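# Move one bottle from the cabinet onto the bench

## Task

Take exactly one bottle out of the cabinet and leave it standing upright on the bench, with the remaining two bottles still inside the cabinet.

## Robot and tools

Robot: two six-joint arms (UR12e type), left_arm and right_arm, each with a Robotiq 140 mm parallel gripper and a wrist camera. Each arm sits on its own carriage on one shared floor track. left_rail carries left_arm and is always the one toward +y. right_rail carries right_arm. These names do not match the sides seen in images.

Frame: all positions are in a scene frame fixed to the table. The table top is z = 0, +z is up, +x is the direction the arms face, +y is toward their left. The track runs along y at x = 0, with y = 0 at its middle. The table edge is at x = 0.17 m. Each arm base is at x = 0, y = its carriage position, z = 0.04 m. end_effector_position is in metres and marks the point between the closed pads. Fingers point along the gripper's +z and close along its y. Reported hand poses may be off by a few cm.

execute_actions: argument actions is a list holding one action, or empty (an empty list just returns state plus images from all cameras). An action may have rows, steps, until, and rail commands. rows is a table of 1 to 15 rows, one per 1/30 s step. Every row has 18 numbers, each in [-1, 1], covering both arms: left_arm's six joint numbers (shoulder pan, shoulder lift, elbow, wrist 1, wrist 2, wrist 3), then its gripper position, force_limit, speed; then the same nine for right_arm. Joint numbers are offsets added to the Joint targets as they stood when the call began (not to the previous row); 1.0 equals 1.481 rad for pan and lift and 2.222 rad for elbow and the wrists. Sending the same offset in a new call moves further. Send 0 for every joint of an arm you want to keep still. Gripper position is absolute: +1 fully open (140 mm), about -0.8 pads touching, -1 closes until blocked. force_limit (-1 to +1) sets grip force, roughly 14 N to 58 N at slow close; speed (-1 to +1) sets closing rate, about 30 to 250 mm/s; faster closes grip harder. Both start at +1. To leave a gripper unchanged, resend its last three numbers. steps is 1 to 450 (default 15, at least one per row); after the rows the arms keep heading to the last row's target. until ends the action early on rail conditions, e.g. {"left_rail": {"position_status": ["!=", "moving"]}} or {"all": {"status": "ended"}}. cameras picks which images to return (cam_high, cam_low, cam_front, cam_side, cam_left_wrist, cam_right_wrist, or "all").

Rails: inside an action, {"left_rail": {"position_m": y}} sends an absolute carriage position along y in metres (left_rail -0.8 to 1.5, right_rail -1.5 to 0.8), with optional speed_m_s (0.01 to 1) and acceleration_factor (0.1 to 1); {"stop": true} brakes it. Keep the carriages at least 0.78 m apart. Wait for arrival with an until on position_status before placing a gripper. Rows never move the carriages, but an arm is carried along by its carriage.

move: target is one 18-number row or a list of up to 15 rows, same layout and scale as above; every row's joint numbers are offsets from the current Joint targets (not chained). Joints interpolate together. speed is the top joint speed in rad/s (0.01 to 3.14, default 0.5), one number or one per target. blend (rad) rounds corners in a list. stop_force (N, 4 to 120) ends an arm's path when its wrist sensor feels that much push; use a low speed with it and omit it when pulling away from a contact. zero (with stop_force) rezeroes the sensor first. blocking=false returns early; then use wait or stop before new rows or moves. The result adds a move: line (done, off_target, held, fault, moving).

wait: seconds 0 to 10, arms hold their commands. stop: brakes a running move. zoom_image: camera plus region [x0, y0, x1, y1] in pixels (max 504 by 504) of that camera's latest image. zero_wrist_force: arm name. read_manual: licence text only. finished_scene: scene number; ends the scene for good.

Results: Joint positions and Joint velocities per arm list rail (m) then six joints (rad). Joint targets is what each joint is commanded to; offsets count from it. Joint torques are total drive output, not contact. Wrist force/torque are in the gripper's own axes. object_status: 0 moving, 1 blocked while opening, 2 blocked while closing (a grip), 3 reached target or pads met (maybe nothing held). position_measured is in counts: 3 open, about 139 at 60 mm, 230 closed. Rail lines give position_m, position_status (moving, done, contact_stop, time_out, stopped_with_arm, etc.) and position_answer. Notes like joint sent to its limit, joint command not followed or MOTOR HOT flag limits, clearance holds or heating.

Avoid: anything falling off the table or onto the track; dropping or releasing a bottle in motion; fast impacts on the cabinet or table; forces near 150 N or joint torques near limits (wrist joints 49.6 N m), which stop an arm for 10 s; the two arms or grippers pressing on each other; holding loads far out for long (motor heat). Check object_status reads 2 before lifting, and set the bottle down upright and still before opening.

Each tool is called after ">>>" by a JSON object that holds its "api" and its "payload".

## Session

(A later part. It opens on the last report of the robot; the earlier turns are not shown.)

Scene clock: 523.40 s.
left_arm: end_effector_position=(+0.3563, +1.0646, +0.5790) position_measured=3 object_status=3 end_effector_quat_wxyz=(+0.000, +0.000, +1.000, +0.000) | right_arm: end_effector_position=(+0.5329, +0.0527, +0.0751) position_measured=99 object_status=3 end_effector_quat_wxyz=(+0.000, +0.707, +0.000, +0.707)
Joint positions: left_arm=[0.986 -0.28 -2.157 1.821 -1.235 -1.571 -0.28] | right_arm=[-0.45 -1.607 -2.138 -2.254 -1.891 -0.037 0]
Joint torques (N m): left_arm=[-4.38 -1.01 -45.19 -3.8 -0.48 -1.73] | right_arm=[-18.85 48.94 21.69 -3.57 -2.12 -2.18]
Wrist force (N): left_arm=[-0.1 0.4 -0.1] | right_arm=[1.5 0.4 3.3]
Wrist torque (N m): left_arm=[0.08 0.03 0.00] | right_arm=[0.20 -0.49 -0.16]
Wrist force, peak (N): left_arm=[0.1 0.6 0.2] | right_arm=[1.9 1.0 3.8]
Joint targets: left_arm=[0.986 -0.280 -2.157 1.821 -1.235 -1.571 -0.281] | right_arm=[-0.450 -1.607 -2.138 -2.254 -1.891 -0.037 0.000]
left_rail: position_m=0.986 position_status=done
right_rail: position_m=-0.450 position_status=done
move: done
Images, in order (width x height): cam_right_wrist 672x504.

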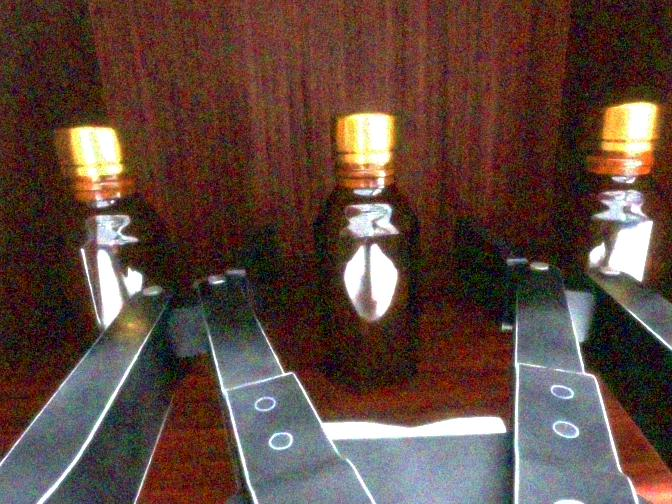

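>>> {"api": "execute_actions", "payload": {"actions": [{"rows":[[0,0,0,0,0,0,1,1,1,0,0,0,0,0,0,-1,-0.5,-1]],"steps":85}], "cameras": ["cam_right_wrist"]}}

Scene clock: 532.77 s.
left_arm: end_effector_position=(+0.3563, +1.0646, +0.5790) position_measured=3 object_status=3 end_effector_quat_wxyz=(+0.000, +0.000, +1.000, +0.000) | right_arm: end_effector_position=(+0.5329, +0.0527, +0.0751) position_measured=162 object_status=2 end_effector_quat_wxyz=(+0.000, +0.707, +0.000, +0.707)
Joint positions: left_arm=[0.986 -0.28 -2.157 1.821 -1.235 -1.571 -0.28] | right_arm=[-0.45 -1.607 -2.138 -2.254 -1.891 -0.037 0]
Joint torques (N m): left_arm=[-0.7 -3.32 -45.77 -4.17 -0.52 -2.02] | right_arm=[-16.67 48.43 19.12 -1.25 -2.06 -2.09]
Wrist force (N): left_arm=[-0.2 -0.1 -0.1] | right_arm=[4.1 0.2 1.4]
Wrist torque (N m): left_arm=[-0.02 0.04 0.00] | right_arm=[0.15 -0.54 -0.09]
Wrist force, peak (N): left_arm=[-0.1 0.7 0.5] | right_arm=[4.3 0.2 1.6]
Joint targets: left_arm=[0.986 -0.280 -2.157 1.821 -1.235 -1.571 -0.281] | right_arm=[-0.450 -1.607 -2.138 -2.254 -1.891 -0.037 0.000]
left_rail: position_m=0.986 position_status=done
right_rail: position_m=-0.450 position_status=done
Images, in order (width x height): cam_right_wrist 672x504.

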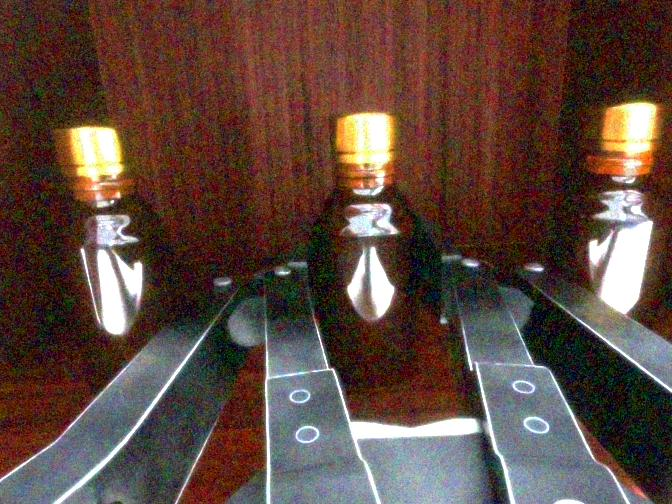

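>>> {"api": "move", "payload": {"target": [0,0,0,0,0,0,1,1,1,0,0.0309,-0.0006,-0.0199,0,0,-1,-0.5,-1], "speed": 0.06, "cameras": ["cam_right_wrist"]}}

Scene clock: 550.57 s.
left_arm: end_effector_position=(+0.3563, +1.0646, +0.5790) position_measured=3 object_status=3 end_effector_quat_wxyz=(+0.000, +0.000, +1.000, +0.000) | right_arm: end_effector_position=(+0.5329, +0.0526, +0.0980) position_measured=162 object_status=2 end_effector_quat_wxyz=(+0.000, +0.707, +0.000, +0.707)
Joint positions: left_arm=[0.986 -0.28 -2.157 1.821 -1.235 -1.571 -0.28] | right_arm=[-0.45 -1.607 -2.092 -2.256 -1.935 -0.037 0]
Joint torques (N m): left_arm=[-2.13 -1.63 -46.57 -4.02 -0.65 -1.71] | right_arm=[-12.86 73.57 9.47 -3.15 -2.12 -2.35]
Wrist force (N): left_arm=[-0.1 0.5 0.0] | right_arm=[-0.8 0.2 3.4]
Wrist torque (N m): left_arm=[0.12 0.02 0.01] | right_arm=[0.17 -0.61 -0.16]
Wrist force, peak (N): left_arm=[-0.5 0.4 0.2] | right_arm=[4.3 0.4 1.8]
Joint targets: left_arm=[0.986 -0.280 -2.157 1.821 -1.235 -1.571 -0.281] | right_arm=[-0.450 -1.607 -2.092 -2.256 -1.935 -0.037 0.000]
left_rail: position_m=0.986 position_status=done
right_rail: position_m=-0.450 position_status=done
move: done
Images, in order (width x height): cam_right_wrist 672x504.

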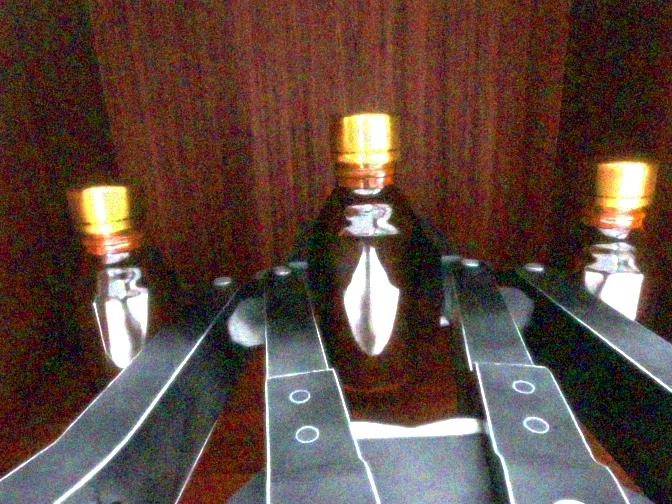

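>>> {"api": "move", "payload": {"target": [0,0,0,0,0,0,1,1,1,0,-0.0309,0.0006,0.0199,0,0,-1,-0.5,-1], "speed": 0.04, "stop_force": 8}}

>>> {"api": "execute_actions", "payload": {"actions": [{"rows":[[0,0,0,0,0,0,1,1,1,0,0,0,0,0,0,0.15,-0.5,-1]],"steps":45}], "cameras": ["cam_right_wrist"]}}

Scene clock: 586.07 s.
left_arm: end_effector_position=(+0.3563, +1.0646, +0.5790) position_measured=3 object_status=3 end_effector_quat_wxyz=(+0.000, +0.000, +1.000, +0.000) | right_arm: end_effector_position=(+0.5329, +0.0526, +0.0751) position_measured=162 object_status=2 end_effector_quat_wxyz=(+0.000, +0.707, +0.000, +0.707)
Joint positions: left_arm=[0.986 -0.28 -2.157 1.821 -1.235 -1.571 -0.28] | right_arm=[-0.45 -1.607 -2.138 -2.254 -1.891 -0.037 0]
Joint torques (N m): left_arm=[-5.48 -2.69 -46.3 -3.66 -1.25 -1.77] | right_arm=[-6.12 47.64 22.4 3.84 -1.98 -1.92]
Wrist force (N): left_arm=[-0.1 0.2 -0.1] | right_arm=[3.9 1.9 2.8]
Wrist torque (N m): left_arm=[0.06 0.01 0.01] | right_arm=[0.20 -0.47 -0.14]
Wrist force, peak (N): left_arm=[0.5 0.4 -0.2] | right_arm=[3.9 1.9 2.8]
Joint targets: left_arm=[0.986 -0.280 -2.157 1.821 -1.235 -1.571 -0.281] | right_arm=[-0.450 -1.607 -2.138 -2.254 -1.891 -0.037 0.000]
left_rail: position_m=0.986 position_status=done
right_rail: position_m=-0.450 position_status=done
move: done

Scene clock: 587.77 s.
left_arm: end_effector_position=(+0.3563, +1.0646, +0.5790) position_measured=3 object_status=3 end_effector_quat_wxyz=(+0.000, +0.000, +1.000, +0.000) | right_arm: end_effector_position=(+0.5329, +0.0527, +0.0751) position_measured=110 object_status=3 end_effector_quat_wxyz=(+0.000, +0.707, +0.000, +0.707)
Joint positions: left_arm=[0.986 -0.28 -2.157 1.821 -1.235 -1.571 -0.28] | right_arm=[-0.45 -1.607 -2.138 -2.254 -1.891 -0.037 0]
Joint torques (N m): left_arm=[-0.88 0.87 -44.81 -3.99 -0.51 -2.11] | right_arm=[-5.32 53.77 17.36 2.41 -1.84 -1.9]
Wrist force (N): left_arm=[0.0 0.2 0.0] | right_arm=[1.5 0.4 3.1]
Wrist torque (N m): left_arm=[0.05 0.00 0.00] | right_arm=[0.19 -0.49 -0.15]
Wrist force, peak (N): left_arm=[-0.4 0.5 0.1] | right_arm=[3.7 2.0 3.0]
Joint targets: left_arm=[0.986 -0.280 -2.157 1.821 -1.235 -1.571 -0.281] | right_arm=[-0.450 -1.607 -2.138 -2.254 -1.891 -0.037 0.000]
left_rail: position_m=0.986 position_status=done
right_rail: position_m=-0.450 position_status=done
Images, in order (width x height): cam_right_wrist 672x504.

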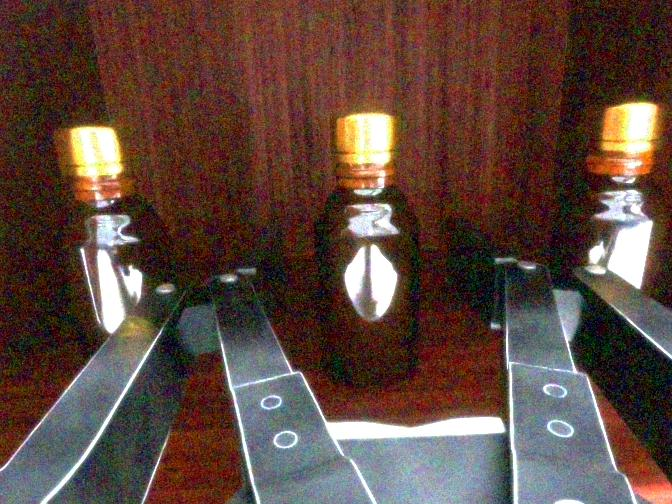

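>>> {"api": "move", "payload": {"target": [0,0,0,0,0,0,1,1,1,0,0.0625,-0.0002,-0.0414,0,0,0.15,-0.5,-1], "speed": 0.1, "stop_force": 8}}

>>> {"api": "execute_actions", "payload": {"actions": [{"rows":[[0,0,0,0,0,0,1,1,1,0,0,0,0,0,0,-1,-0.5,-1]],"steps":90}], "cameras": ["cam_right_wrist"]}}

Scene clock: 597.47 s.
left_arm: end_effector_position=(+0.3563, +1.0646, +0.5790) position_measured=3 object_status=3 end_effector_quat_wxyz=(+0.000, +0.000, +1.000, +0.000) | right_arm: end_effector_position=(+0.5329, +0.0527, +0.1222) position_measured=110 object_status=3 end_effector_quat_wxyz=(+0.000, +0.707, +0.000, +0.707)
Joint positions: left_arm=[0.986 -0.28 -2.157 1.821 -1.235 -1.571 -0.28] | right_arm=[-0.45 -1.607 -2.045 -2.255 -1.983 -0.037 0]
Joint torques (N m): left_arm=[-1.44 -1.05 -44.4 -3.69 -0.95 -2.04] | right_arm=[-1.28 70.78 11.46 -3.45 -1.87 -1.88]
Wrist force (N): left_arm=[-0.3 0.2 -0.1] | right_arm=[1.4 0.5 3.2]
Wrist torque (N m): left_arm=[0.05 0.07 0.01] | right_arm=[0.24 -0.45 -0.16]
Wrist force, peak (N): left_arm=[-0.3 0.6 -0.3] | right_arm=[1.7 0.4 3.6]
Joint targets: left_arm=[0.986 -0.280 -2.157 1.821 -1.235 -1.571 -0.281] | right_arm=[-0.450 -1.607 -2.045 -2.255 -1.983 -0.037 0.000]
left_rail: position_m=0.986 position_status=done
right_rail: position_m=-0.450 position_status=done
move: done

Scene clock: 600.67 s.
left_arm: end_effector_position=(+0.3563, +1.0646, +0.5790) position_measured=3 object_status=3 end_effector_quat_wxyz=(+0.000, +0.000, +1.000, +0.000) | right_arm: end_effector_position=(+0.5329, +0.0526, +0.1222) position_measured=187 object_status=2 end_effector_quat_wxyz=(+0.000, +0.707, +0.000, +0.707)
Joint positions: left_arm=[0.986 -0.28 -2.157 1.821 -1.235 -1.571 -0.28] | right_arm=[-0.45 -1.607 -2.045 -2.255 -1.983 -0.037 0]
Joint torques (N m): left_arm=[-0.22 -2.27 -46.25 -3.61 -0.58 -2.1] | right_arm=[2.6 69.89 12.89 -2.73 -1.86 -1.87]
Wrist force (N): left_arm=[0.0 0.1 -0.1] | right_arm=[1.7 0.5 3.2]
Wrist torque (N m): left_arm=[0.02 0.00 0.01] | right_arm=[0.23 -0.48 -0.11]
Wrist force, peak (N): left_arm=[-0.6 0.5 -0.1] | right_arm=[2.1 0.7 3.5]
Joint targets: left_arm=[0.986 -0.280 -2.157 1.821 -1.235 -1.571 -0.281] | right_arm=[-0.450 -1.607 -2.045 -2.255 -1.983 -0.037 0.000]
left_rail: position_m=0.986 position_status=done
right_rail: position_m=-0.450 position_status=done
Images, in order (width x height): cam_right_wrist 672x504.

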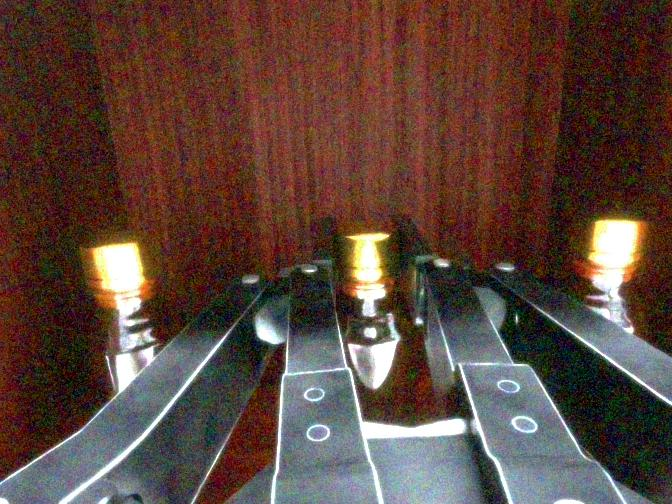

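>>> {"api": "move", "payload": {"target": [0,0,0,0,0,0,1,1,1,0,0.0322,0.0014,-0.0229,0,0,-1,-0.5,-1], "speed": 0.06, "cameras": ["cam_right_wrist"]}}

Scene clock: 612.20 s.
left_arm: end_effector_position=(+0.3563, +1.0646, +0.5790) position_measured=3 object_status=3 end_effector_quat_wxyz=(+0.000, +0.000, +1.000, +0.000) | right_arm: end_effector_position=(+0.5329, +0.0526, +0.1471) position_measured=187 object_status=2 end_effector_quat_wxyz=(+0.000, +0.707, +0.000, +0.707)
Joint positions: left_arm=[0.986 -0.28 -2.157 1.821 -1.235 -1.571 -0.28] | right_arm=[-0.45 -1.607 -1.998 -2.252 -2.034 -0.037 0]
Joint torques (N m): left_arm=[-0.92 -7.41 -44.85 -3.82 -1 -2.24] | right_arm=[8.4 68.25 28.79 -3.43 -1.74 -1.87]
Wrist force (N): left_arm=[-0.3 0.3 -0.2] | right_arm=[-0.9 0.4 3.5]
Wrist torque (N m): left_arm=[0.06 0.07 0.01] | right_arm=[0.21 -0.58 -0.15]
Wrist force, peak (N): left_arm=[-0.5 0.4 -0.2] | right_arm=[2.2 0.7 3.3]
Joint targets: left_arm=[0.986 -0.280 -2.157 1.821 -1.235 -1.571 -0.281] | right_arm=[-0.450 -1.607 -1.998 -2.252 -2.034 -0.037 0.000]
left_rail: position_m=0.986 position_status=done
right_rail: position_m=-0.450 position_status=done
move: done
Images, in order (width x height): cam_right_wrist 672x504.

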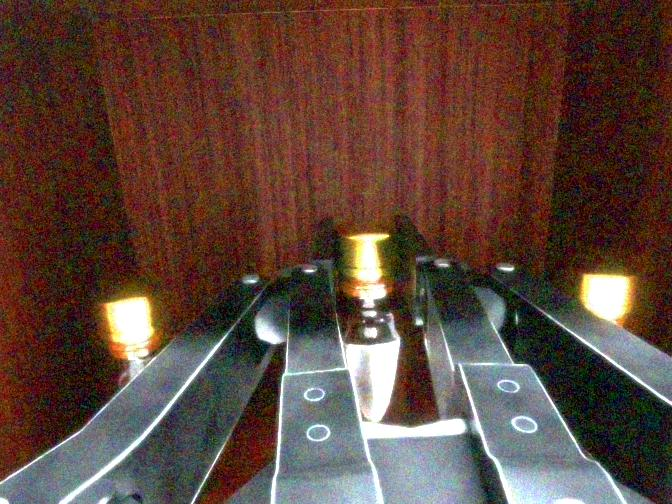

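>>> {"api": "move", "payload": {"target": [0,0,0,0,0,0,1,1,1,0.2636,0.0319,-0.0425,0.0212,0.1757,0,-1,-0.5,-1], "speed": 0.25, "cameras": ["cam_right_wrist","cam_side"]}}

Scene clock: 619.10 s.
left_arm: end_effector_position=(+0.3563, +1.0646, +0.5790) position_measured=3 object_status=3 end_effector_quat_wxyz=(+0.000, +0.000, +1.000, +0.000) | right_arm: end_effector_position=(+0.3450, +0.0402, +0.1471) position_measured=187 object_status=2 end_effector_quat_wxyz=(+0.000, +0.707, +0.000, +0.707)
Joint positions: left_arm=[0.986 -0.28 -2.157 1.821 -1.235 -1.571 -0.28] | right_arm=[-0.45 -1.216 -1.95 -2.346 -1.987 0.354 0]
Joint torques (N m): left_arm=[-1.22 -0.81 -44.85 -3.69 -0.93 -2.09] | right_arm=[21.3 62.6 10.29 2.25 2.73 -1.74]
Wrist force (N): left_arm=[-0.1 0.0 -0.1] | right_arm=[-1.4 0.5 3.4]
Wrist torque (N m): left_arm=[-0.01 0.03 0.01] | right_arm=[0.26 -0.45 -0.18]
Wrist force, peak (N): left_arm=[-0.5 0.5 0.1] | right_arm=[-0.8 0.5 5.9]
Joint targets: left_arm=[0.986 -0.280 -2.157 1.821 -1.235 -1.571 -0.281] | right_arm=[-0.450 -1.216 -1.950 -2.346 -1.987 0.354 0.000]
left_rail: position_m=0.986 position_status=done
right_rail: position_m=-0.450 position_status=done
move: done
Images, in order (width x height): cam_side 672x504, cam_right_wrist 672x504.

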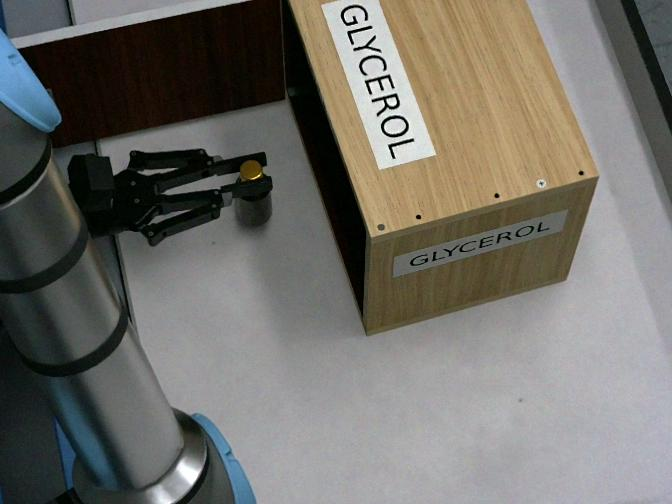

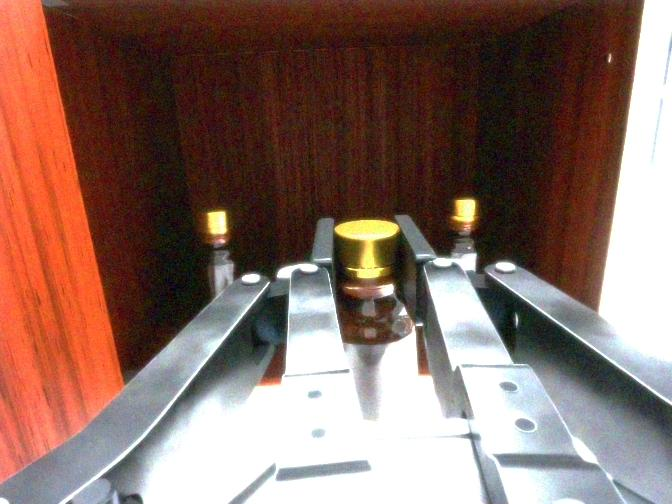

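>>> {"api": "execute_actions", "payload": {"actions": [{"right_rail":{"position_m":-0.8,"speed_m_s":0.5,"acceleration_factor":0.35},"steps":150,"until":{"right_rail":{"position_status":["!=","moving"]}}}]}}

>>> {"api": "move", "payload": {"target": [[0,0,0,0,0,0,1,1,1,0,-0.0460,-0.0014,0.0321,0,0,-1,-0.5,-1],[0,0,0,0,0,0,1,1,1,0,-0.0901,-0.0017,0.0617,0,0,-1,-0.5,-1]], "speed": [0.1,0.03], "stop_force": 4, "cameras": ["cam_right_wrist","cam_side","cam_front"]}}

Scene clock: 636.03 s.
left_arm: end_effector_position=(+0.3563, +1.0646, +0.5790) position_measured=3 object_status=3 end_effector_quat_wxyz=(+0.000, +0.000, +1.000, +0.000) | right_arm: end_effector_position=(+0.3449, -0.3098, +0.1471) position_measured=187 object_status=2 end_effector_quat_wxyz=(+0.000, +0.707, +0.000, +0.707)
Joint positions: left_arm=[0.986 -0.28 -2.157 1.821 -1.235 -1.571 -0.28] | right_arm=[-0.8 -1.216 -1.95 -2.346 -1.987 0.354 0]
Joint torques (N m): left_arm=[-3.47 -5.5 -45 -3.44 -0.77 -2.81] | right_arm=[5.56 53.72 24.8 -3.87 -0.79 -1.61]
Wrist force (N): left_arm=[-0.1 0.2 -0.1] | right_arm=[-1.3 0.7 3.5]
Wrist torque (N m): left_arm=[0.04 0.03 0.01] | right_arm=[0.31 -0.49 -0.18]
Wrist force, peak (N): left_arm=[-0.4 0.3 -0.2] | right_arm=[-1.0 2.3 4.1]
Joint targets: left_arm=[0.986 -0.280 -2.157 1.821 -1.235 -1.571 -0.281] | right_arm=[-0.800 -1.216 -1.950 -2.346 -1.987 0.354 0.000]
Tool commands: left_gripper/position=+1.0 left_gripper/force_limit=+1.0 left_gripper/speed=+1.0 right_gripper/position=-1.0 right_gripper/force_limit=-0.5 right_gripper/speed=-1.0
left_rail: position_m=0.986 position_status=done
right_rail: position_m=-0.800 speed_m_s=0.50 position_status=done

Scene clock: 638.73 s.
left_arm: end_effector_position=(+0.3563, +1.0646, +0.5790) position_measured=3 object_status=3 end_effector_quat_wxyz=(+0.000, +0.000, +1.000, +0.000) | right_arm: end_effector_position=(+0.3447, -0.3094, +0.1033) position_measured=187 object_status=2 end_effector_quat_wxyz=(+0.000, +0.707, +0.000, +0.707)
Joint positions: left_arm=[0.986 -0.28 -2.157 1.821 -1.235 -1.571 -0.28] | right_arm=[-0.8 -1.216 -2.045 -2.35 -1.889 0.354 0]
Joint torques (N m): left_arm=[-4.74 -2.49 -44.47 -2.86 -0.67 -2.24] | right_arm=[-7.78 66.57 15.51 -5.07 -2.14 -1.65]
Wrist force (N): left_arm=[-0.1 -0.2 -0.1] | right_arm=[-1.0 0.9 3.1]
Wrist torque (N m): left_arm=[-0.04 0.01 0.01] | right_arm=[0.33 -0.53 -0.19]
Wrist force, peak (N): left_arm=[-0.5 0.3 -0.2] | right_arm=[15.1 2.2 4.5]
Joint targets: left_arm=[0.986 -0.280 -2.157 1.821 -1.235 -1.571 -0.281] | right_arm=[-0.800 -1.216 -2.045 -2.349 -1.889 0.354 0.000]
left_rail: position_m=0.986 position_status=done
right_rail: position_m=-0.800 speed_m_s=0.50 position_status=done
move: contact (right_arm); path passed 1 of 2 targets; right_arm: the shoulder lift is farthest, 0.039 rad from its target
Images, in order (width x height): cam_front 672x504, cam_side 672x504, cam_right_wrist 672x504.

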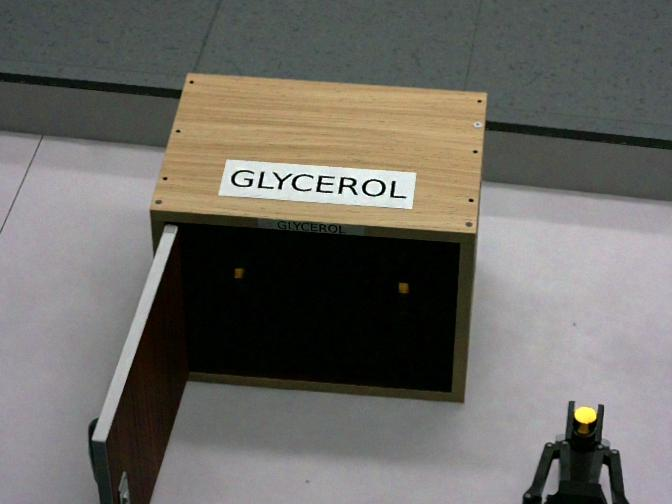

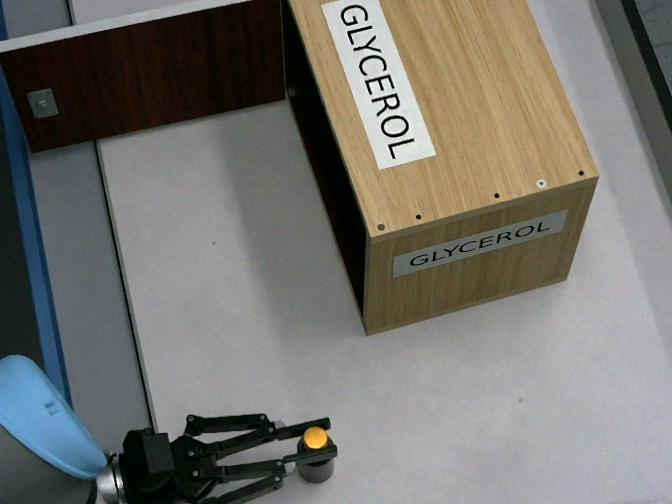

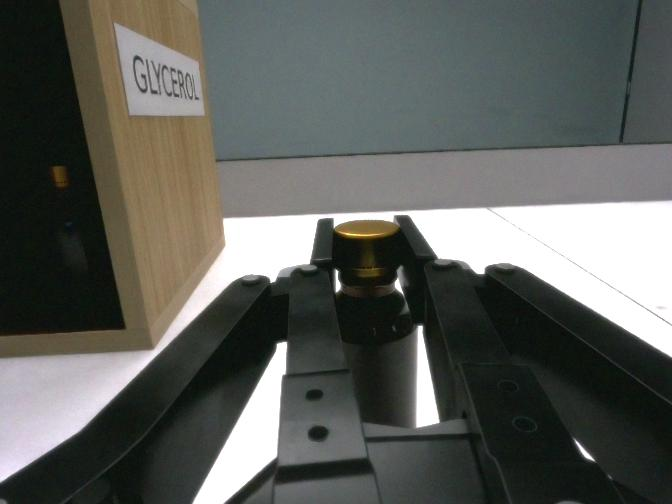

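>>> {"api": "move", "payload": {"target": [0,0,0,0,0,0,1,1,1,0,-0.0022,0,0.0015,0,0,-1,-0.5,-1], "speed": 0.01, "stop_force": 4}}

>>> {"api": "execute_actions", "payload": {"actions": [{"rows":[[0,0,0,0,0,0,1,1,1,0,0,0,0,0,0,0.15,-0.5,-1]],"steps":65}], "cameras": ["cam_right_wrist"]}}

Scene clock: 646.37 s.
left_arm: end_effector_position=(+0.3563, +1.0646, +0.5790) position_measured=3 object_status=3 end_effector_quat_wxyz=(+0.000, +0.000, +1.000, +0.000) | right_arm: end_effector_position=(+0.3447, -0.3094, +0.1029) position_measured=187 object_status=2 end_effector_quat_wxyz=(+0.000, +0.707, +0.000, +0.707)
Joint positions: left_arm=[0.986 -0.28 -2.157 1.821 -1.235 -1.571 -0.281] | right_arm=[-0.8 -1.216 -2.045 -2.349 -1.889 0.354 0]
Joint torques (N m): left_arm=[-0.91 -4.25 -45.04 -3.82 -0.85 -1.73] | right_arm=[-8.35 64.47 20.11 -4.38 -1.76 -1.73]
Wrist force (N): left_arm=[-0.3 0.3 -0.1] | right_arm=[4.7 1.8 2.9]
Wrist torque (N m): left_arm=[0.06 0.06 0.00] | right_arm=[0.29 -0.34 -0.16]
Wrist force, peak (N): left_arm=[-0.5 -0.1 -0.2] | right_arm=[10.2 2.4 2.0]
Joint targets: left_arm=[0.986 -0.280 -2.157 1.821 -1.235 -1.571 -0.281] | right_arm=[-0.800 -1.216 -2.045 -2.349 -1.889 0.354 0.000]
left_rail: position_m=0.986 position_status=done
right_rail: position_m=-0.800 speed_m_s=0.50 position_status=done
move: contact (right_arm)

Scene clock: 648.73 s.
left_arm: end_effector_position=(+0.3563, +1.0646, +0.5790) position_measured=3 object_status=3 end_effector_quat_wxyz=(+0.000, +0.000, +1.000, +0.000) | right_arm: end_effector_position=(+0.3447, -0.3094, +0.1029) position_measured=110 object_status=3 end_effector_quat_wxyz=(+0.000, +0.707, +0.000, +0.707)
Joint positions: left_arm=[0.986 -0.28 -2.157 1.821 -1.235 -1.571 -0.281] | right_arm=[-0.8 -1.216 -2.045 -2.349 -1.889 0.354 0]
Joint torques (N m): left_arm=[-1.48 -5.32 -44.94 -3.31 -0.95 -2.31] | right_arm=[-7.72 65.46 20.34 -4.51 -2 -1.57]
Wrist force (N): left_arm=[-0.3 0.0 -0.1] | right_arm=[1.2 1.2 3.4]
Wrist torque (N m): left_arm=[-0.01 0.07 0.01] | right_arm=[0.38 -0.38 -0.19]
Wrist force, peak (N): left_arm=[-0.3 0.6 0.0] | right_arm=[4.5 2.1 3.0]
Joint targets: left_arm=[0.986 -0.280 -2.157 1.821 -1.235 -1.571 -0.281] | right_arm=[-0.800 -1.216 -2.045 -2.349 -1.889 0.354 0.000]
left_rail: position_m=0.986 position_status=done
right_rail: position_m=-0.800 speed_m_s=0.50 position_status=done
Images, in order (width x height): cam_right_wrist 672x504.

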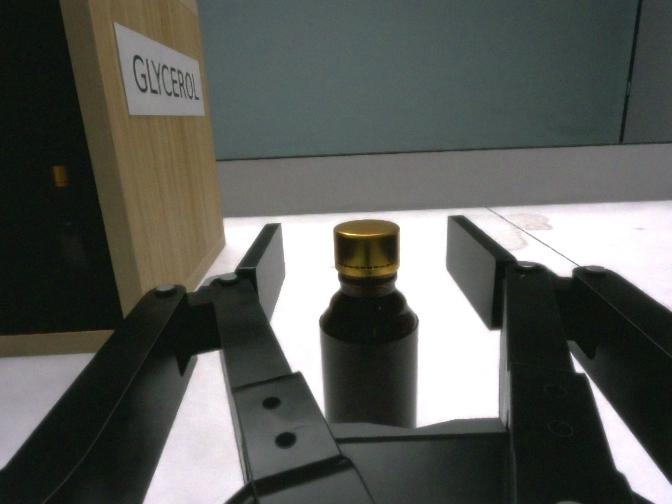

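>>> {"api": "move", "payload": {"target": [0,0,0,0,0,0,1,1,1,0,0.2321,0.0276,-0.1824,0,0,0.15,-0.5,-1], "speed": 0.3, "cameras": ["cam_right_wrist","cam_side"]}}

>>> {"api": "execute_actions", "payload": {"actions": [{"right_rail":{"position_m":-1.1},"left_rail":{"position_m":0.6,"acceleration_factor":0.5},"rows":[[0,0,0,0,0,0,-0.8,-0.5,0,0,0,0,0,0,0,0.15,-0.5,-1]],"steps":150,"until":{"all":{"status":"ended"}}}]}}

>>> {"api": "move", "payload": {"target": [-0.7497,-0.0167,0.1324,-0.1213,0,0.1605,-0.8,-0.5,0,0,0,0,0,0,0,0.15,-0.5,-1], "speed": 0.7, "cameras": ["cam_left_wrist","cam_side","cam_front"]}}

Scene clock: 735.57 s.
left_arm: end_effector_position=(+0.3563, +1.0646, +0.5790) position_measured=3 object_status=3 end_effector_quat_wxyz=(+0.000, +0.000, +1.000, +0.000) | right_arm: end_effector_position=(+0.3449, -0.3099, +0.2796) position_measured=110 object_status=3 end_effector_quat_wxyz=(+0.000, +0.707, +0.000, +0.707)
Joint positions: left_arm=[0.986 -0.28 -2.157 1.821 -1.235 -1.571 -0.281] | right_arm=[-0.8 -1.216 -1.702 -2.288 -2.294 0.354 0]
Joint torques (N m): left_arm=[-1.21 -5.1 -44.49 -3.15 -1.03 -2.44] | right_arm=[-6.45 52.42 37.15 -4.9 -1.74 -1.5]
Wrist force (N): left_arm=[0.1 0.3 -0.2] | right_arm=[1.3 0.9 3.6]
Wrist torque (N m): left_arm=[0.07 -0.03 0.01] | right_arm=[0.36 -0.44 -0.22]
Wrist force, peak (N): left_arm=[-0.3 0.4 0.3] | right_arm=[2.9 1.6 3.5]
Joint targets: left_arm=[0.986 -0.280 -2.157 1.821 -1.235 -1.571 -0.281] | right_arm=[-0.800 -1.216 -1.701 -2.288 -2.294 0.354 0.000]
left_rail: position_m=0.986 position_status=done
right_rail: position_m=-0.800 speed_m_s=0.50 position_status=done
move: done
Images, in order (width x height): cam_side 672x504, cam_right_wrist 672x504.

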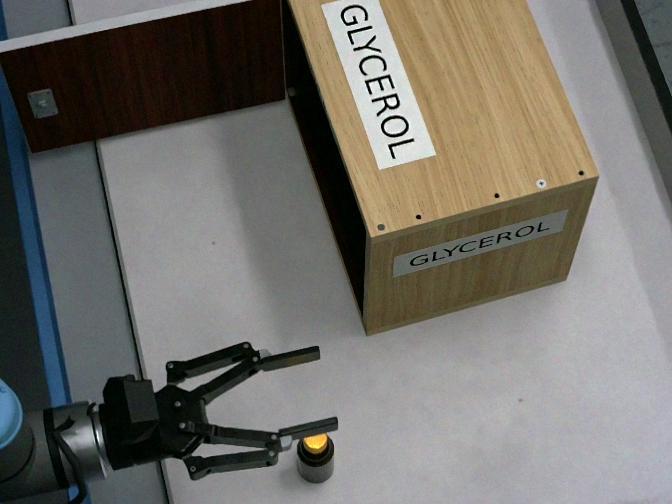

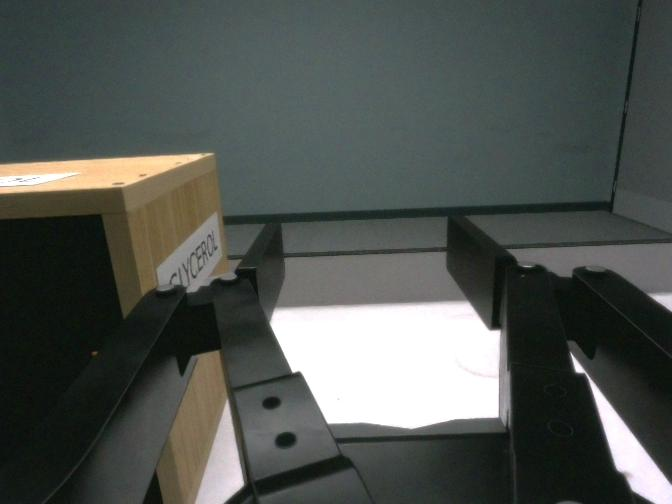

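Scene clock: 737.23 s.
left_arm: end_effector_position=(+0.3563, +0.6786, +0.5790) position_measured=229 object_status=3 end_effector_quat_wxyz=(+0.000, +0.000, +1.000, +0.000) | right_arm: end_effector_position=(+0.3449, -0.6099, +0.2797) position_measured=110 object_status=3 end_effector_quat_wxyz=(+0.000, +0.707, +0.000, +0.707)
Joint positions: left_arm=[0.6 -0.28 -2.157 1.821 -1.235 -1.571 -0.281] | right_arm=[-1.1 -1.216 -1.701 -2.288 -2.294 0.354 0]
Joint torques (N m): left_arm=[-2.28 -5.56 -45.87 -3.26 -1.21 -2.47] | right_arm=[-6.28 33.9 28.91 -1.65 -0.74 -1.52]
Wrist force (N): left_arm=[-0.4 0.2 0.1] | right_arm=[1.1 0.9 3.1]
Wrist torque (N m): left_arm=[0.03 0.08 0.00] | right_arm=[0.34 -0.40 -0.22]
Wrist force, peak (N): left_arm=[-0.1 2.5 -0.1] | right_arm=[1.2 2.2 3.7]
Joint targets: left_arm=[0.600 -0.280 -2.157 1.821 -1.235 -1.571 -0.281] | right_arm=[-1.100 -1.216 -1.701 -2.288 -2.294 0.354 0.000]
left_rail: position_m=0.600 position_status=done
right_rail: position_m=-1.100 speed_m_s=0.50 position_status=done

Scene clock: 739.53 s.
left_arm: end_effector_position=(+0.2320, +0.2978, +0.4201) position_measured=229 object_status=3 end_effector_quat_wxyz=(+0.000, +0.669, +0.743, +0.000) | right_arm: end_effector_position=(+0.3449, -0.6099, +0.2797) position_measured=110 object_status=3 end_effector_quat_wxyz=(+0.000, +0.707, +0.000, +0.707)
Joint positions: left_arm=[0.6 -1.391 -2.182 2.115 -1.504 -1.571 0.076] | right_arm=[-1.1 -1.216 -1.701 -2.288 -2.294 0.354 0]
Joint torques (N m): left_arm=[-11.42 -17.51 -38.49 -8.88 -1.27 3.15] | right_arm=[-6.76 27.23 36.3 2.4 0.53 -1.63]
Wrist force (N): left_arm=[0.1 0.1 0.0] | right_arm=[1.7 1.0 3.4]
Wrist torque (N m): left_arm=[0.04 -0.02 -0.16] | right_arm=[0.38 -0.53 -0.22]
Wrist force, peak (N): left_arm=[0.1 2.1 -1.0] | right_arm=[1.5 1.1 3.8]
Joint targets: left_arm=[0.600 -1.391 -2.182 2.115 -1.505 -1.571 0.076] | right_arm=[-1.100 -1.216 -1.701 -2.288 -2.294 0.354 0.000]
left_rail: position_m=0.600 position_status=done
right_rail: position_m=-1.100 speed_m_s=0.50 position_status=done
move: done
Images, in order (width x height): cam_front 672x504, cam_side 672x504, cam_left_wrist 672x504.

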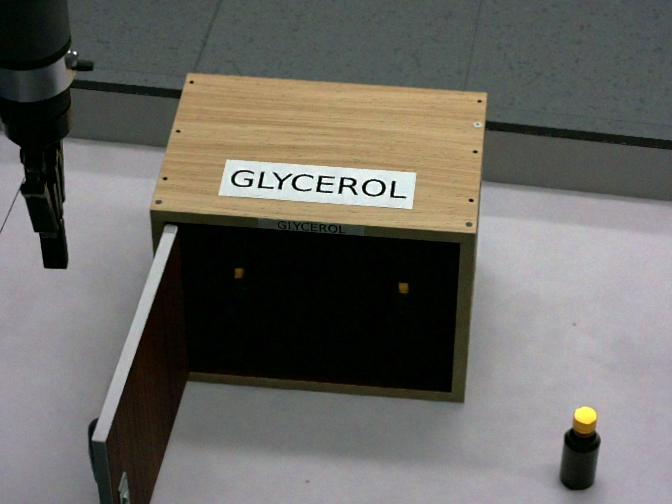

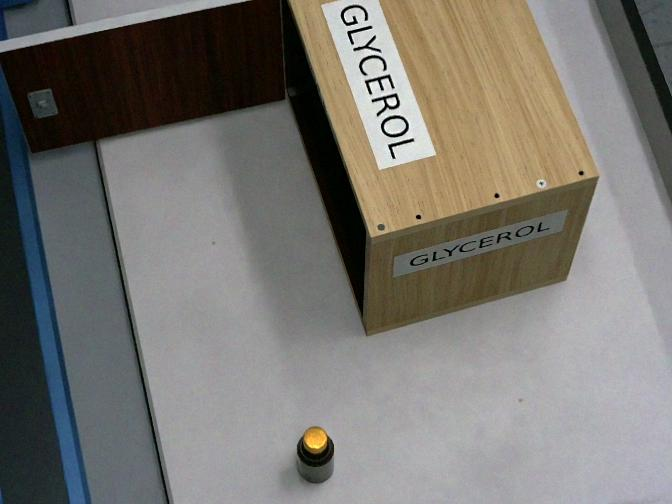

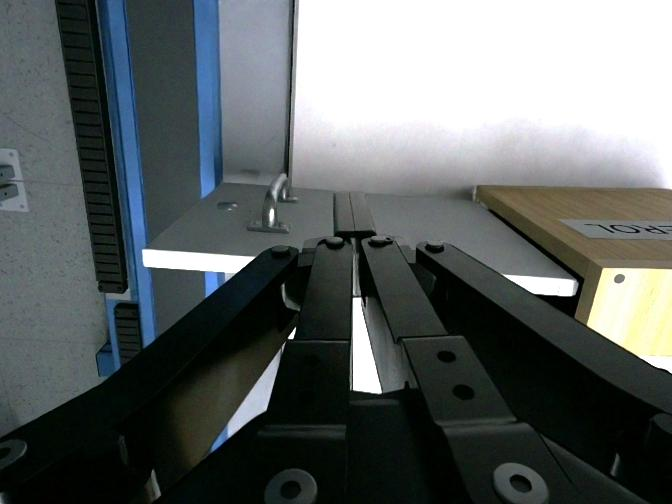

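>>> {"api": "move", "payload": {"target": [[0,0.0270,0.1360,-0.1540,0,0,-0.8,-0.5,0,0,0,0,0,0,0,0.15,-0.5,-1],[-0.0147,0.1656,0.0908,-0.2012,0,-0.1198,-0.8,-0.5,0,0,0,0,0,0,0,0.15,-0.5,-1],[0.0026,0.2589,0.0498,-0.2224,0,-0.2653,-0.8,-0.5,0,0,0,0,0,0,0,0.15,-0.5,-1],[0.0418,0.3431,0.0046,-0.2332,0,-0.3963,-0.8,-0.5,0,0,0,0,0,0,0,0.15,-0.5,-1],[0.0939,0.4131,-0.0392,-0.2361,0,-0.5186,-0.8,-0.5,0,0,0,0,0,0,0,0.15,-0.5,-1]], "speed": [0.4,0.2,0.3,0.3,0.3], "blend": [0.01,0.04,0.04,0.04,0], "stop_force": 15, "cameras": ["cam_left_wrist","cam_side","cam_front"]}}

Scene clock: 771.47 s.
left_arm: end_effector_position=(+0.3638, +0.0534, +0.2399) position_measured=229 object_status=3 end_effector_quat_wxyz=(+0.000, +0.088, +0.996, +0.000) | right_arm: end_effector_position=(+0.3449, -0.6099, +0.2797) position_measured=110 object_status=3 end_effector_quat_wxyz=(+0.000, +0.707, +0.000, +0.707)
Joint positions: left_arm=[0.6 -1.252 -1.57 2.028 -2.029 -1.571 -1.076] | right_arm=[-1.1 -1.216 -1.701 -2.288 -2.294 0.354 0]
Joint torques (N m): left_arm=[5.64 -12.58 -45.91 -8.19 1.9 -2.45] | right_arm=[-6.66 27.09 37.61 2.42 1.99 -1.41]
Wrist force (N): left_arm=[2.6 8.7 -22.1] | right_arm=[1.4 1.1 3.4]
Wrist torque (N m): left_arm=[0.87 -0.59 -0.12] | right_arm=[0.39 -0.45 -0.22]
Wrist force, peak (N): left_arm=[2.6 8.7 -22.3] | right_arm=[1.3 1.1 3.9]
Joint targets: left_arm=[0.600 -1.252 -1.570 2.028 -2.029 -1.571 -1.076] | right_arm=[-1.100 -1.216 -1.701 -2.288 -2.294 0.354 0.000]
left_rail: position_m=0.600 position_status=done
right_rail: position_m=-1.100 speed_m_s=0.50 position_status=done
move: done
Images, in order (width x height): cam_front 672x504, cam_side 672x504, cam_left_wrist 672x504.

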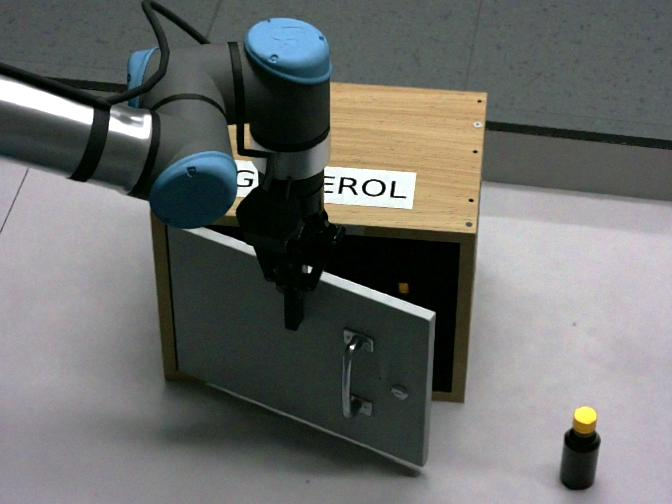

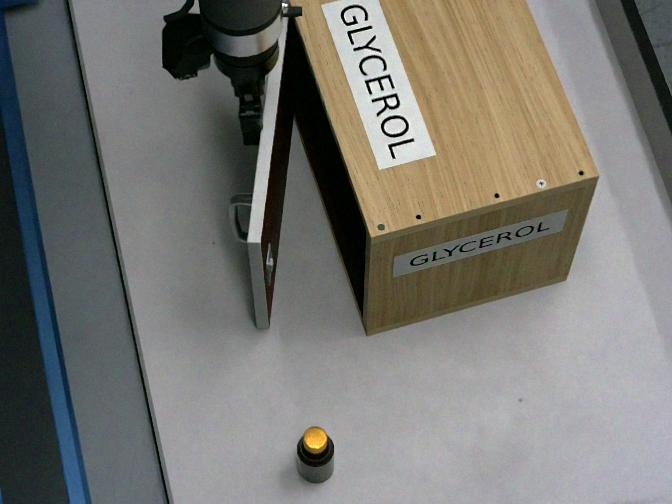

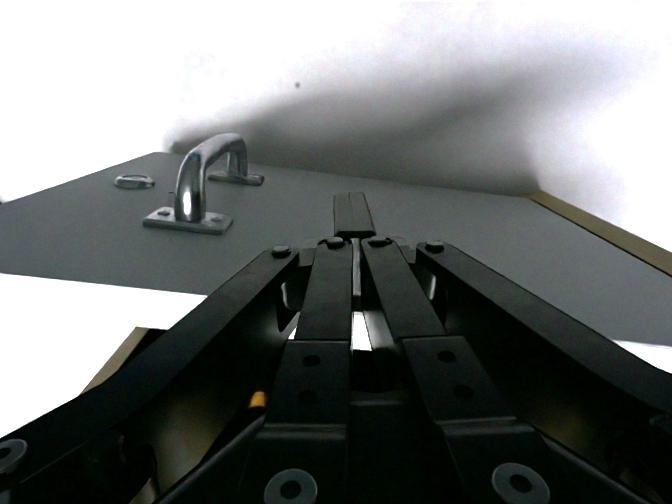

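>>> {"api": "move", "payload": {"target": [0,-0.0115,-0.0117,0.0192,0,0,-0.8,-0.5,0,0,0,0,0,0,0,0.15,-0.5,-1], "speed": 0.05}}

>>> {"api": "move", "payload": {"target": [0.0590,0.0542,-0.0370,0.0010,0,-0.0706,-0.8,-0.5,0,0,0,0,0,0,0,0.15,-0.5,-1], "speed": 0.06, "stop_force": 12, "cameras": ["cam_left_wrist","cam_side","cam_front"]}}

Scene clock: 803.03 s.
left_arm: end_effector_position=(+0.3639, +0.0533, +0.2620) position_measured=229 object_status=3 end_effector_quat_wxyz=(+0.000, +0.088, +0.996, +0.000) | right_arm: end_effector_position=(+0.3449, -0.6099, +0.2797) position_measured=110 object_status=3 end_effector_quat_wxyz=(+0.000, +0.707, +0.000, +0.707)
Joint positions: left_arm=[0.6 -1.252 -1.587 2.002 -1.987 -1.571 -1.076] | right_arm=[-1.1 -1.216 -1.701 -2.288 -2.294 0.354 0]
Joint torques (N m): left_arm=[3.4 -66.09 -55 -1.01 1.19 -2.34] | right_arm=[-6.66 27.57 37.5 2.42 1.81 -1.63]
Wrist force (N): left_arm=[1.0 0.0 0.5] | right_arm=[1.4 1.2 3.6]
Wrist torque (N m): left_arm=[0.00 -0.24 0.00] | right_arm=[0.41 -0.44 -0.22]
Wrist force, peak (N): left_arm=[2.4 8.7 -22.5] | right_arm=[1.4 1.1 3.9]
Joint targets: left_arm=[0.600 -1.252 -1.587 2.002 -1.986 -1.571 -1.076] | right_arm=[-1.100 -1.216 -1.701 -2.288 -2.294 0.354 0.000]
left_rail: position_m=0.600 position_status=done
right_rail: position_m=-1.100 speed_m_s=0.50 position_status=done
move: done

Scene clock: 806.63 s.
left_arm: end_effector_position=(+0.4298, +0.0417, +0.2619) position_measured=229 object_status=3 end_effector_quat_wxyz=(+0.000, -0.034, +0.999, +0.000) | right_arm: end_effector_position=(+0.3449, -0.6099, +0.2797) position_measured=110 object_status=3 end_effector_quat_wxyz=(+0.000, +0.707, +0.000, +0.707)
Joint positions: left_arm=[0.6 -1.165 -1.506 1.92 -1.984 -1.571 -1.233] | right_arm=[-1.1 -1.216 -1.701 -2.288 -2.294 0.354 0]
Joint torques (N m): left_arm=[9.83 -35.12 -57.43 -1.47 -1.09 -2.51] | right_arm=[-6.6 28.61 37.16 2.38 1.96 -1.67]
Wrist force (N): left_arm=[3.3 1.7 -0.4] | right_arm=[1.3 1.0 3.6]
Wrist torque (N m): left_arm=[0.12 -0.20 0.06] | right_arm=[0.37 -0.44 -0.22]
Wrist force, peak (N): left_arm=[4.4 -0.9 0.3] | right_arm=[1.6 1.1 3.7]
Joint targets: left_arm=[0.600 -1.165 -1.506 1.920 -1.984 -1.571 -1.233] | right_arm=[-1.100 -1.216 -1.701 -2.288 -2.294 0.354 0.000]
left_rail: position_m=0.600 position_status=done
right_rail: position_m=-1.100 speed_m_s=0.50 position_status=done
move: done
Images, in order (width x height): cam_front 672x504, cam_side 672x504, cam_left_wrist 672x504.

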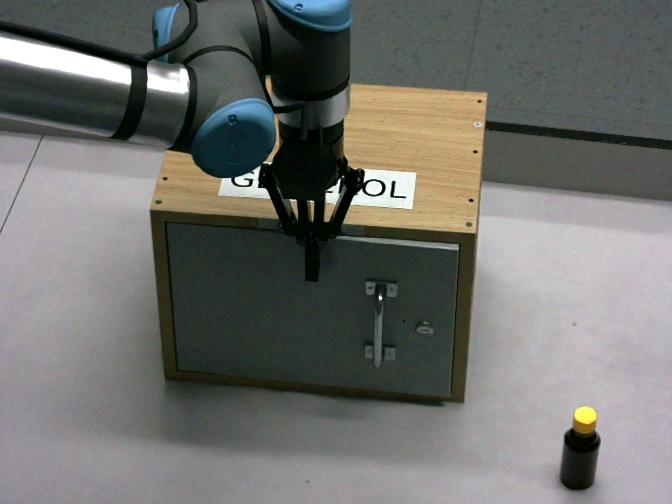

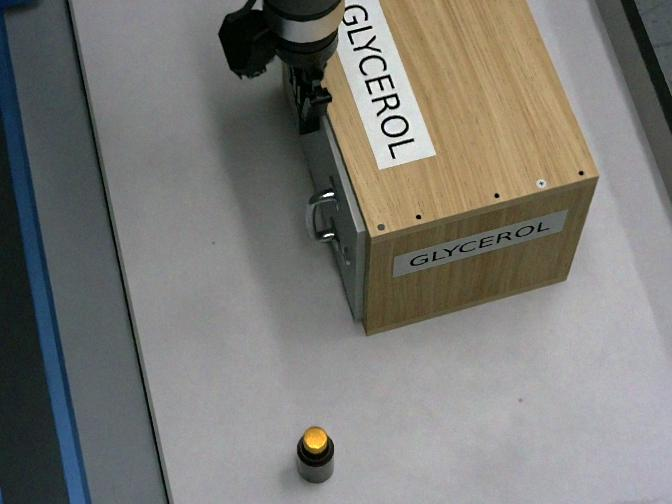

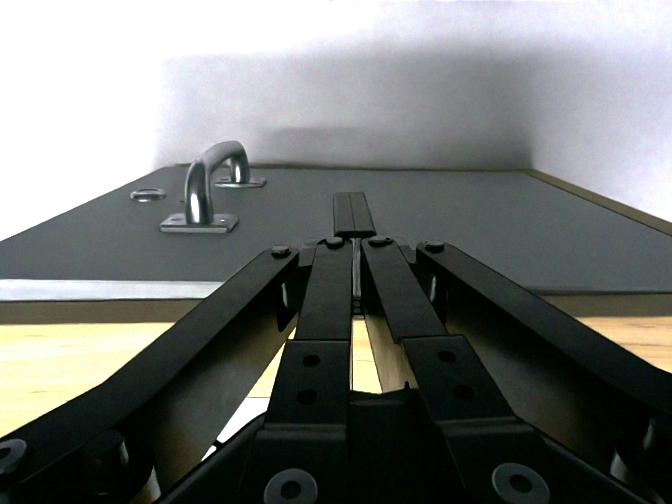

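>>> {"api": "move", "payload": {"target": [0.0108,0.0084,-0.0060,0.0005,0,0.0072,-0.8,-0.5,0,0,0,0,0,0,0,0.15,-0.5,-1], "speed": 0.015, "stop_force": 12, "cameras": ["cam_side","cam_front"]}}

>>> {"api": "zoom_image", "payload": {"camera": "cam_front", "region": [300, 190, 500, 420]}}

Scene clock: 816.83 s.
left_arm: end_effector_position=(+0.4353, +0.0416, +0.2619) position_measured=229 object_status=3 end_effector_quat_wxyz=(+0.000, -0.034, +0.999, +0.000) | right_arm: end_effector_position=(+0.3449, -0.6099, +0.2797) position_measured=110 object_status=3 end_effector_quat_wxyz=(+0.000, +0.707, +0.000, +0.707)
Joint positions: left_arm=[0.6 -1.157 -1.501 1.914 -1.984 -1.571 -1.226] | right_arm=[-1.1 -1.216 -1.701 -2.288 -2.294 0.354 0]
Joint torques (N m): left_arm=[-12.29 -72.03 -35.52 -8.88 1.11 -3.09] | right_arm=[-6.56 28.67 37.36 2.38 1.74 -1.45]
Wrist force (N): left_arm=[0.4 1.0 -0.1] | right_arm=[1.5 1.0 3.4]
Wrist torque (N m): left_arm=[0.39 0.31 -0.08] | right_arm=[0.37 -0.47 -0.22]
Wrist force, peak (N): left_arm=[23.6 4.3 -6.2] | right_arm=[1.6 1.2 3.7]
Joint targets: left_arm=[0.600 -1.157 -1.501 1.914 -1.984 -1.571 -1.226] | right_arm=[-1.100 -1.216 -1.701 -2.288 -2.294 0.354 0.000]
left_rail: position_m=0.600 position_status=done
right_rail: position_m=-1.100 speed_m_s=0.50 position_status=done
move: contact (left_arm)
Images, in order (width x height): cam_front 672x504, cam_side 672x504.

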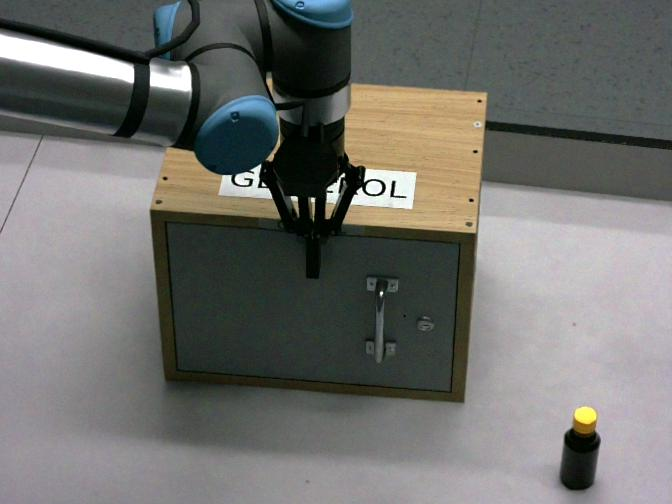

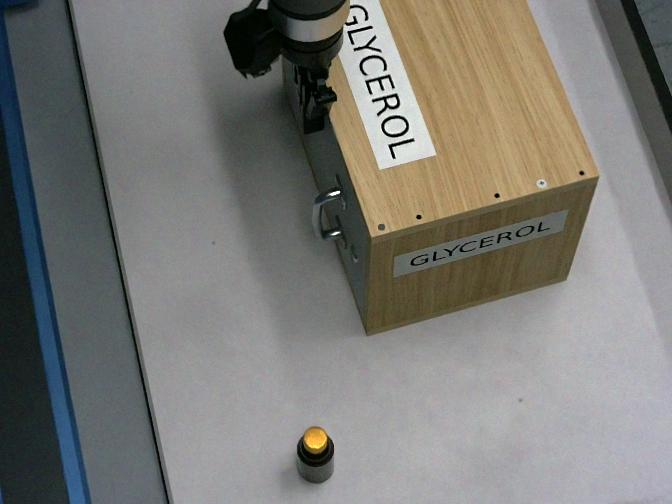

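Scaled by 2.191 from the camera's 672x504 image, which has a finer 960x720 frame.

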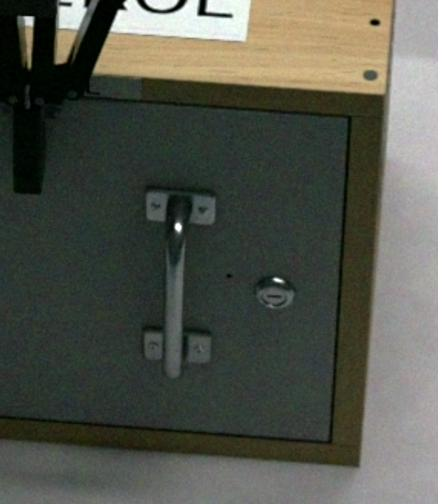

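>>> {"api": "move", "payload": {"target": [-0.0636,-0.0580,0.0398,-0.0011,0,0.0672,-0.8,-0.5,0,0,0,0,0,0,0,0.15,-0.5,-1], "speed": 0.2, "cameras": ["cam_front"]}}

Scene clock: 823.63 s.
left_arm: end_effector_position=(+0.3642, +0.0536, +0.2620) position_measured=229 object_status=3 end_effector_quat_wxyz=(+0.000, +0.087, +0.996, +0.000) | right_arm: end_effector_position=(+0.3449, -0.6099, +0.2797) position_measured=110 object_status=3 end_effector_quat_wxyz=(+0.000, +0.707, +0.000, +0.707)
Joint positions: left_arm=[0.6 -1.251 -1.586 2.002 -1.986 -1.571 -1.077] | right_arm=[-1.1 -1.216 -1.701 -2.288 -2.294 0.354 0]
Joint torques (N m): left_arm=[-11.03 -64.86 -34.8 -8.16 -0.95 2.49] | right_arm=[-6.79 28.14 37.48 2.4 1.92 -1.57]
Wrist force (N): left_arm=[-1.6 1.5 0.5] | right_arm=[1.3 1.2 3.3]
Wrist torque (N m): left_arm=[0.32 0.35 -0.22] | right_arm=[0.41 -0.43 -0.22]
Wrist force, peak (N): left_arm=[-3.3 1.7 1.0] | right_arm=[1.6 1.0 3.9]
Joint targets: left_arm=[0.600 -1.251 -1.587 2.002 -1.986 -1.571 -1.076] | right_arm=[-1.100 -1.216 -1.701 -2.288 -2.294 0.354 0.000]
left_rail: position_m=0.600 position_status=done
right_rail: position_m=-1.100 speed_m_s=0.50 position_status=done
move: done
Images, in order (width x height): cam_front 672x504.

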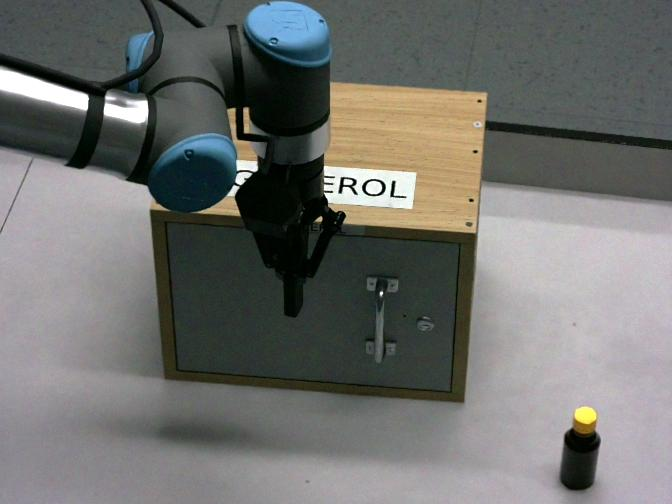

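>>> {"api": "finished_scene", "payload": {"scene": 1}}

The scene is finished: the task was done.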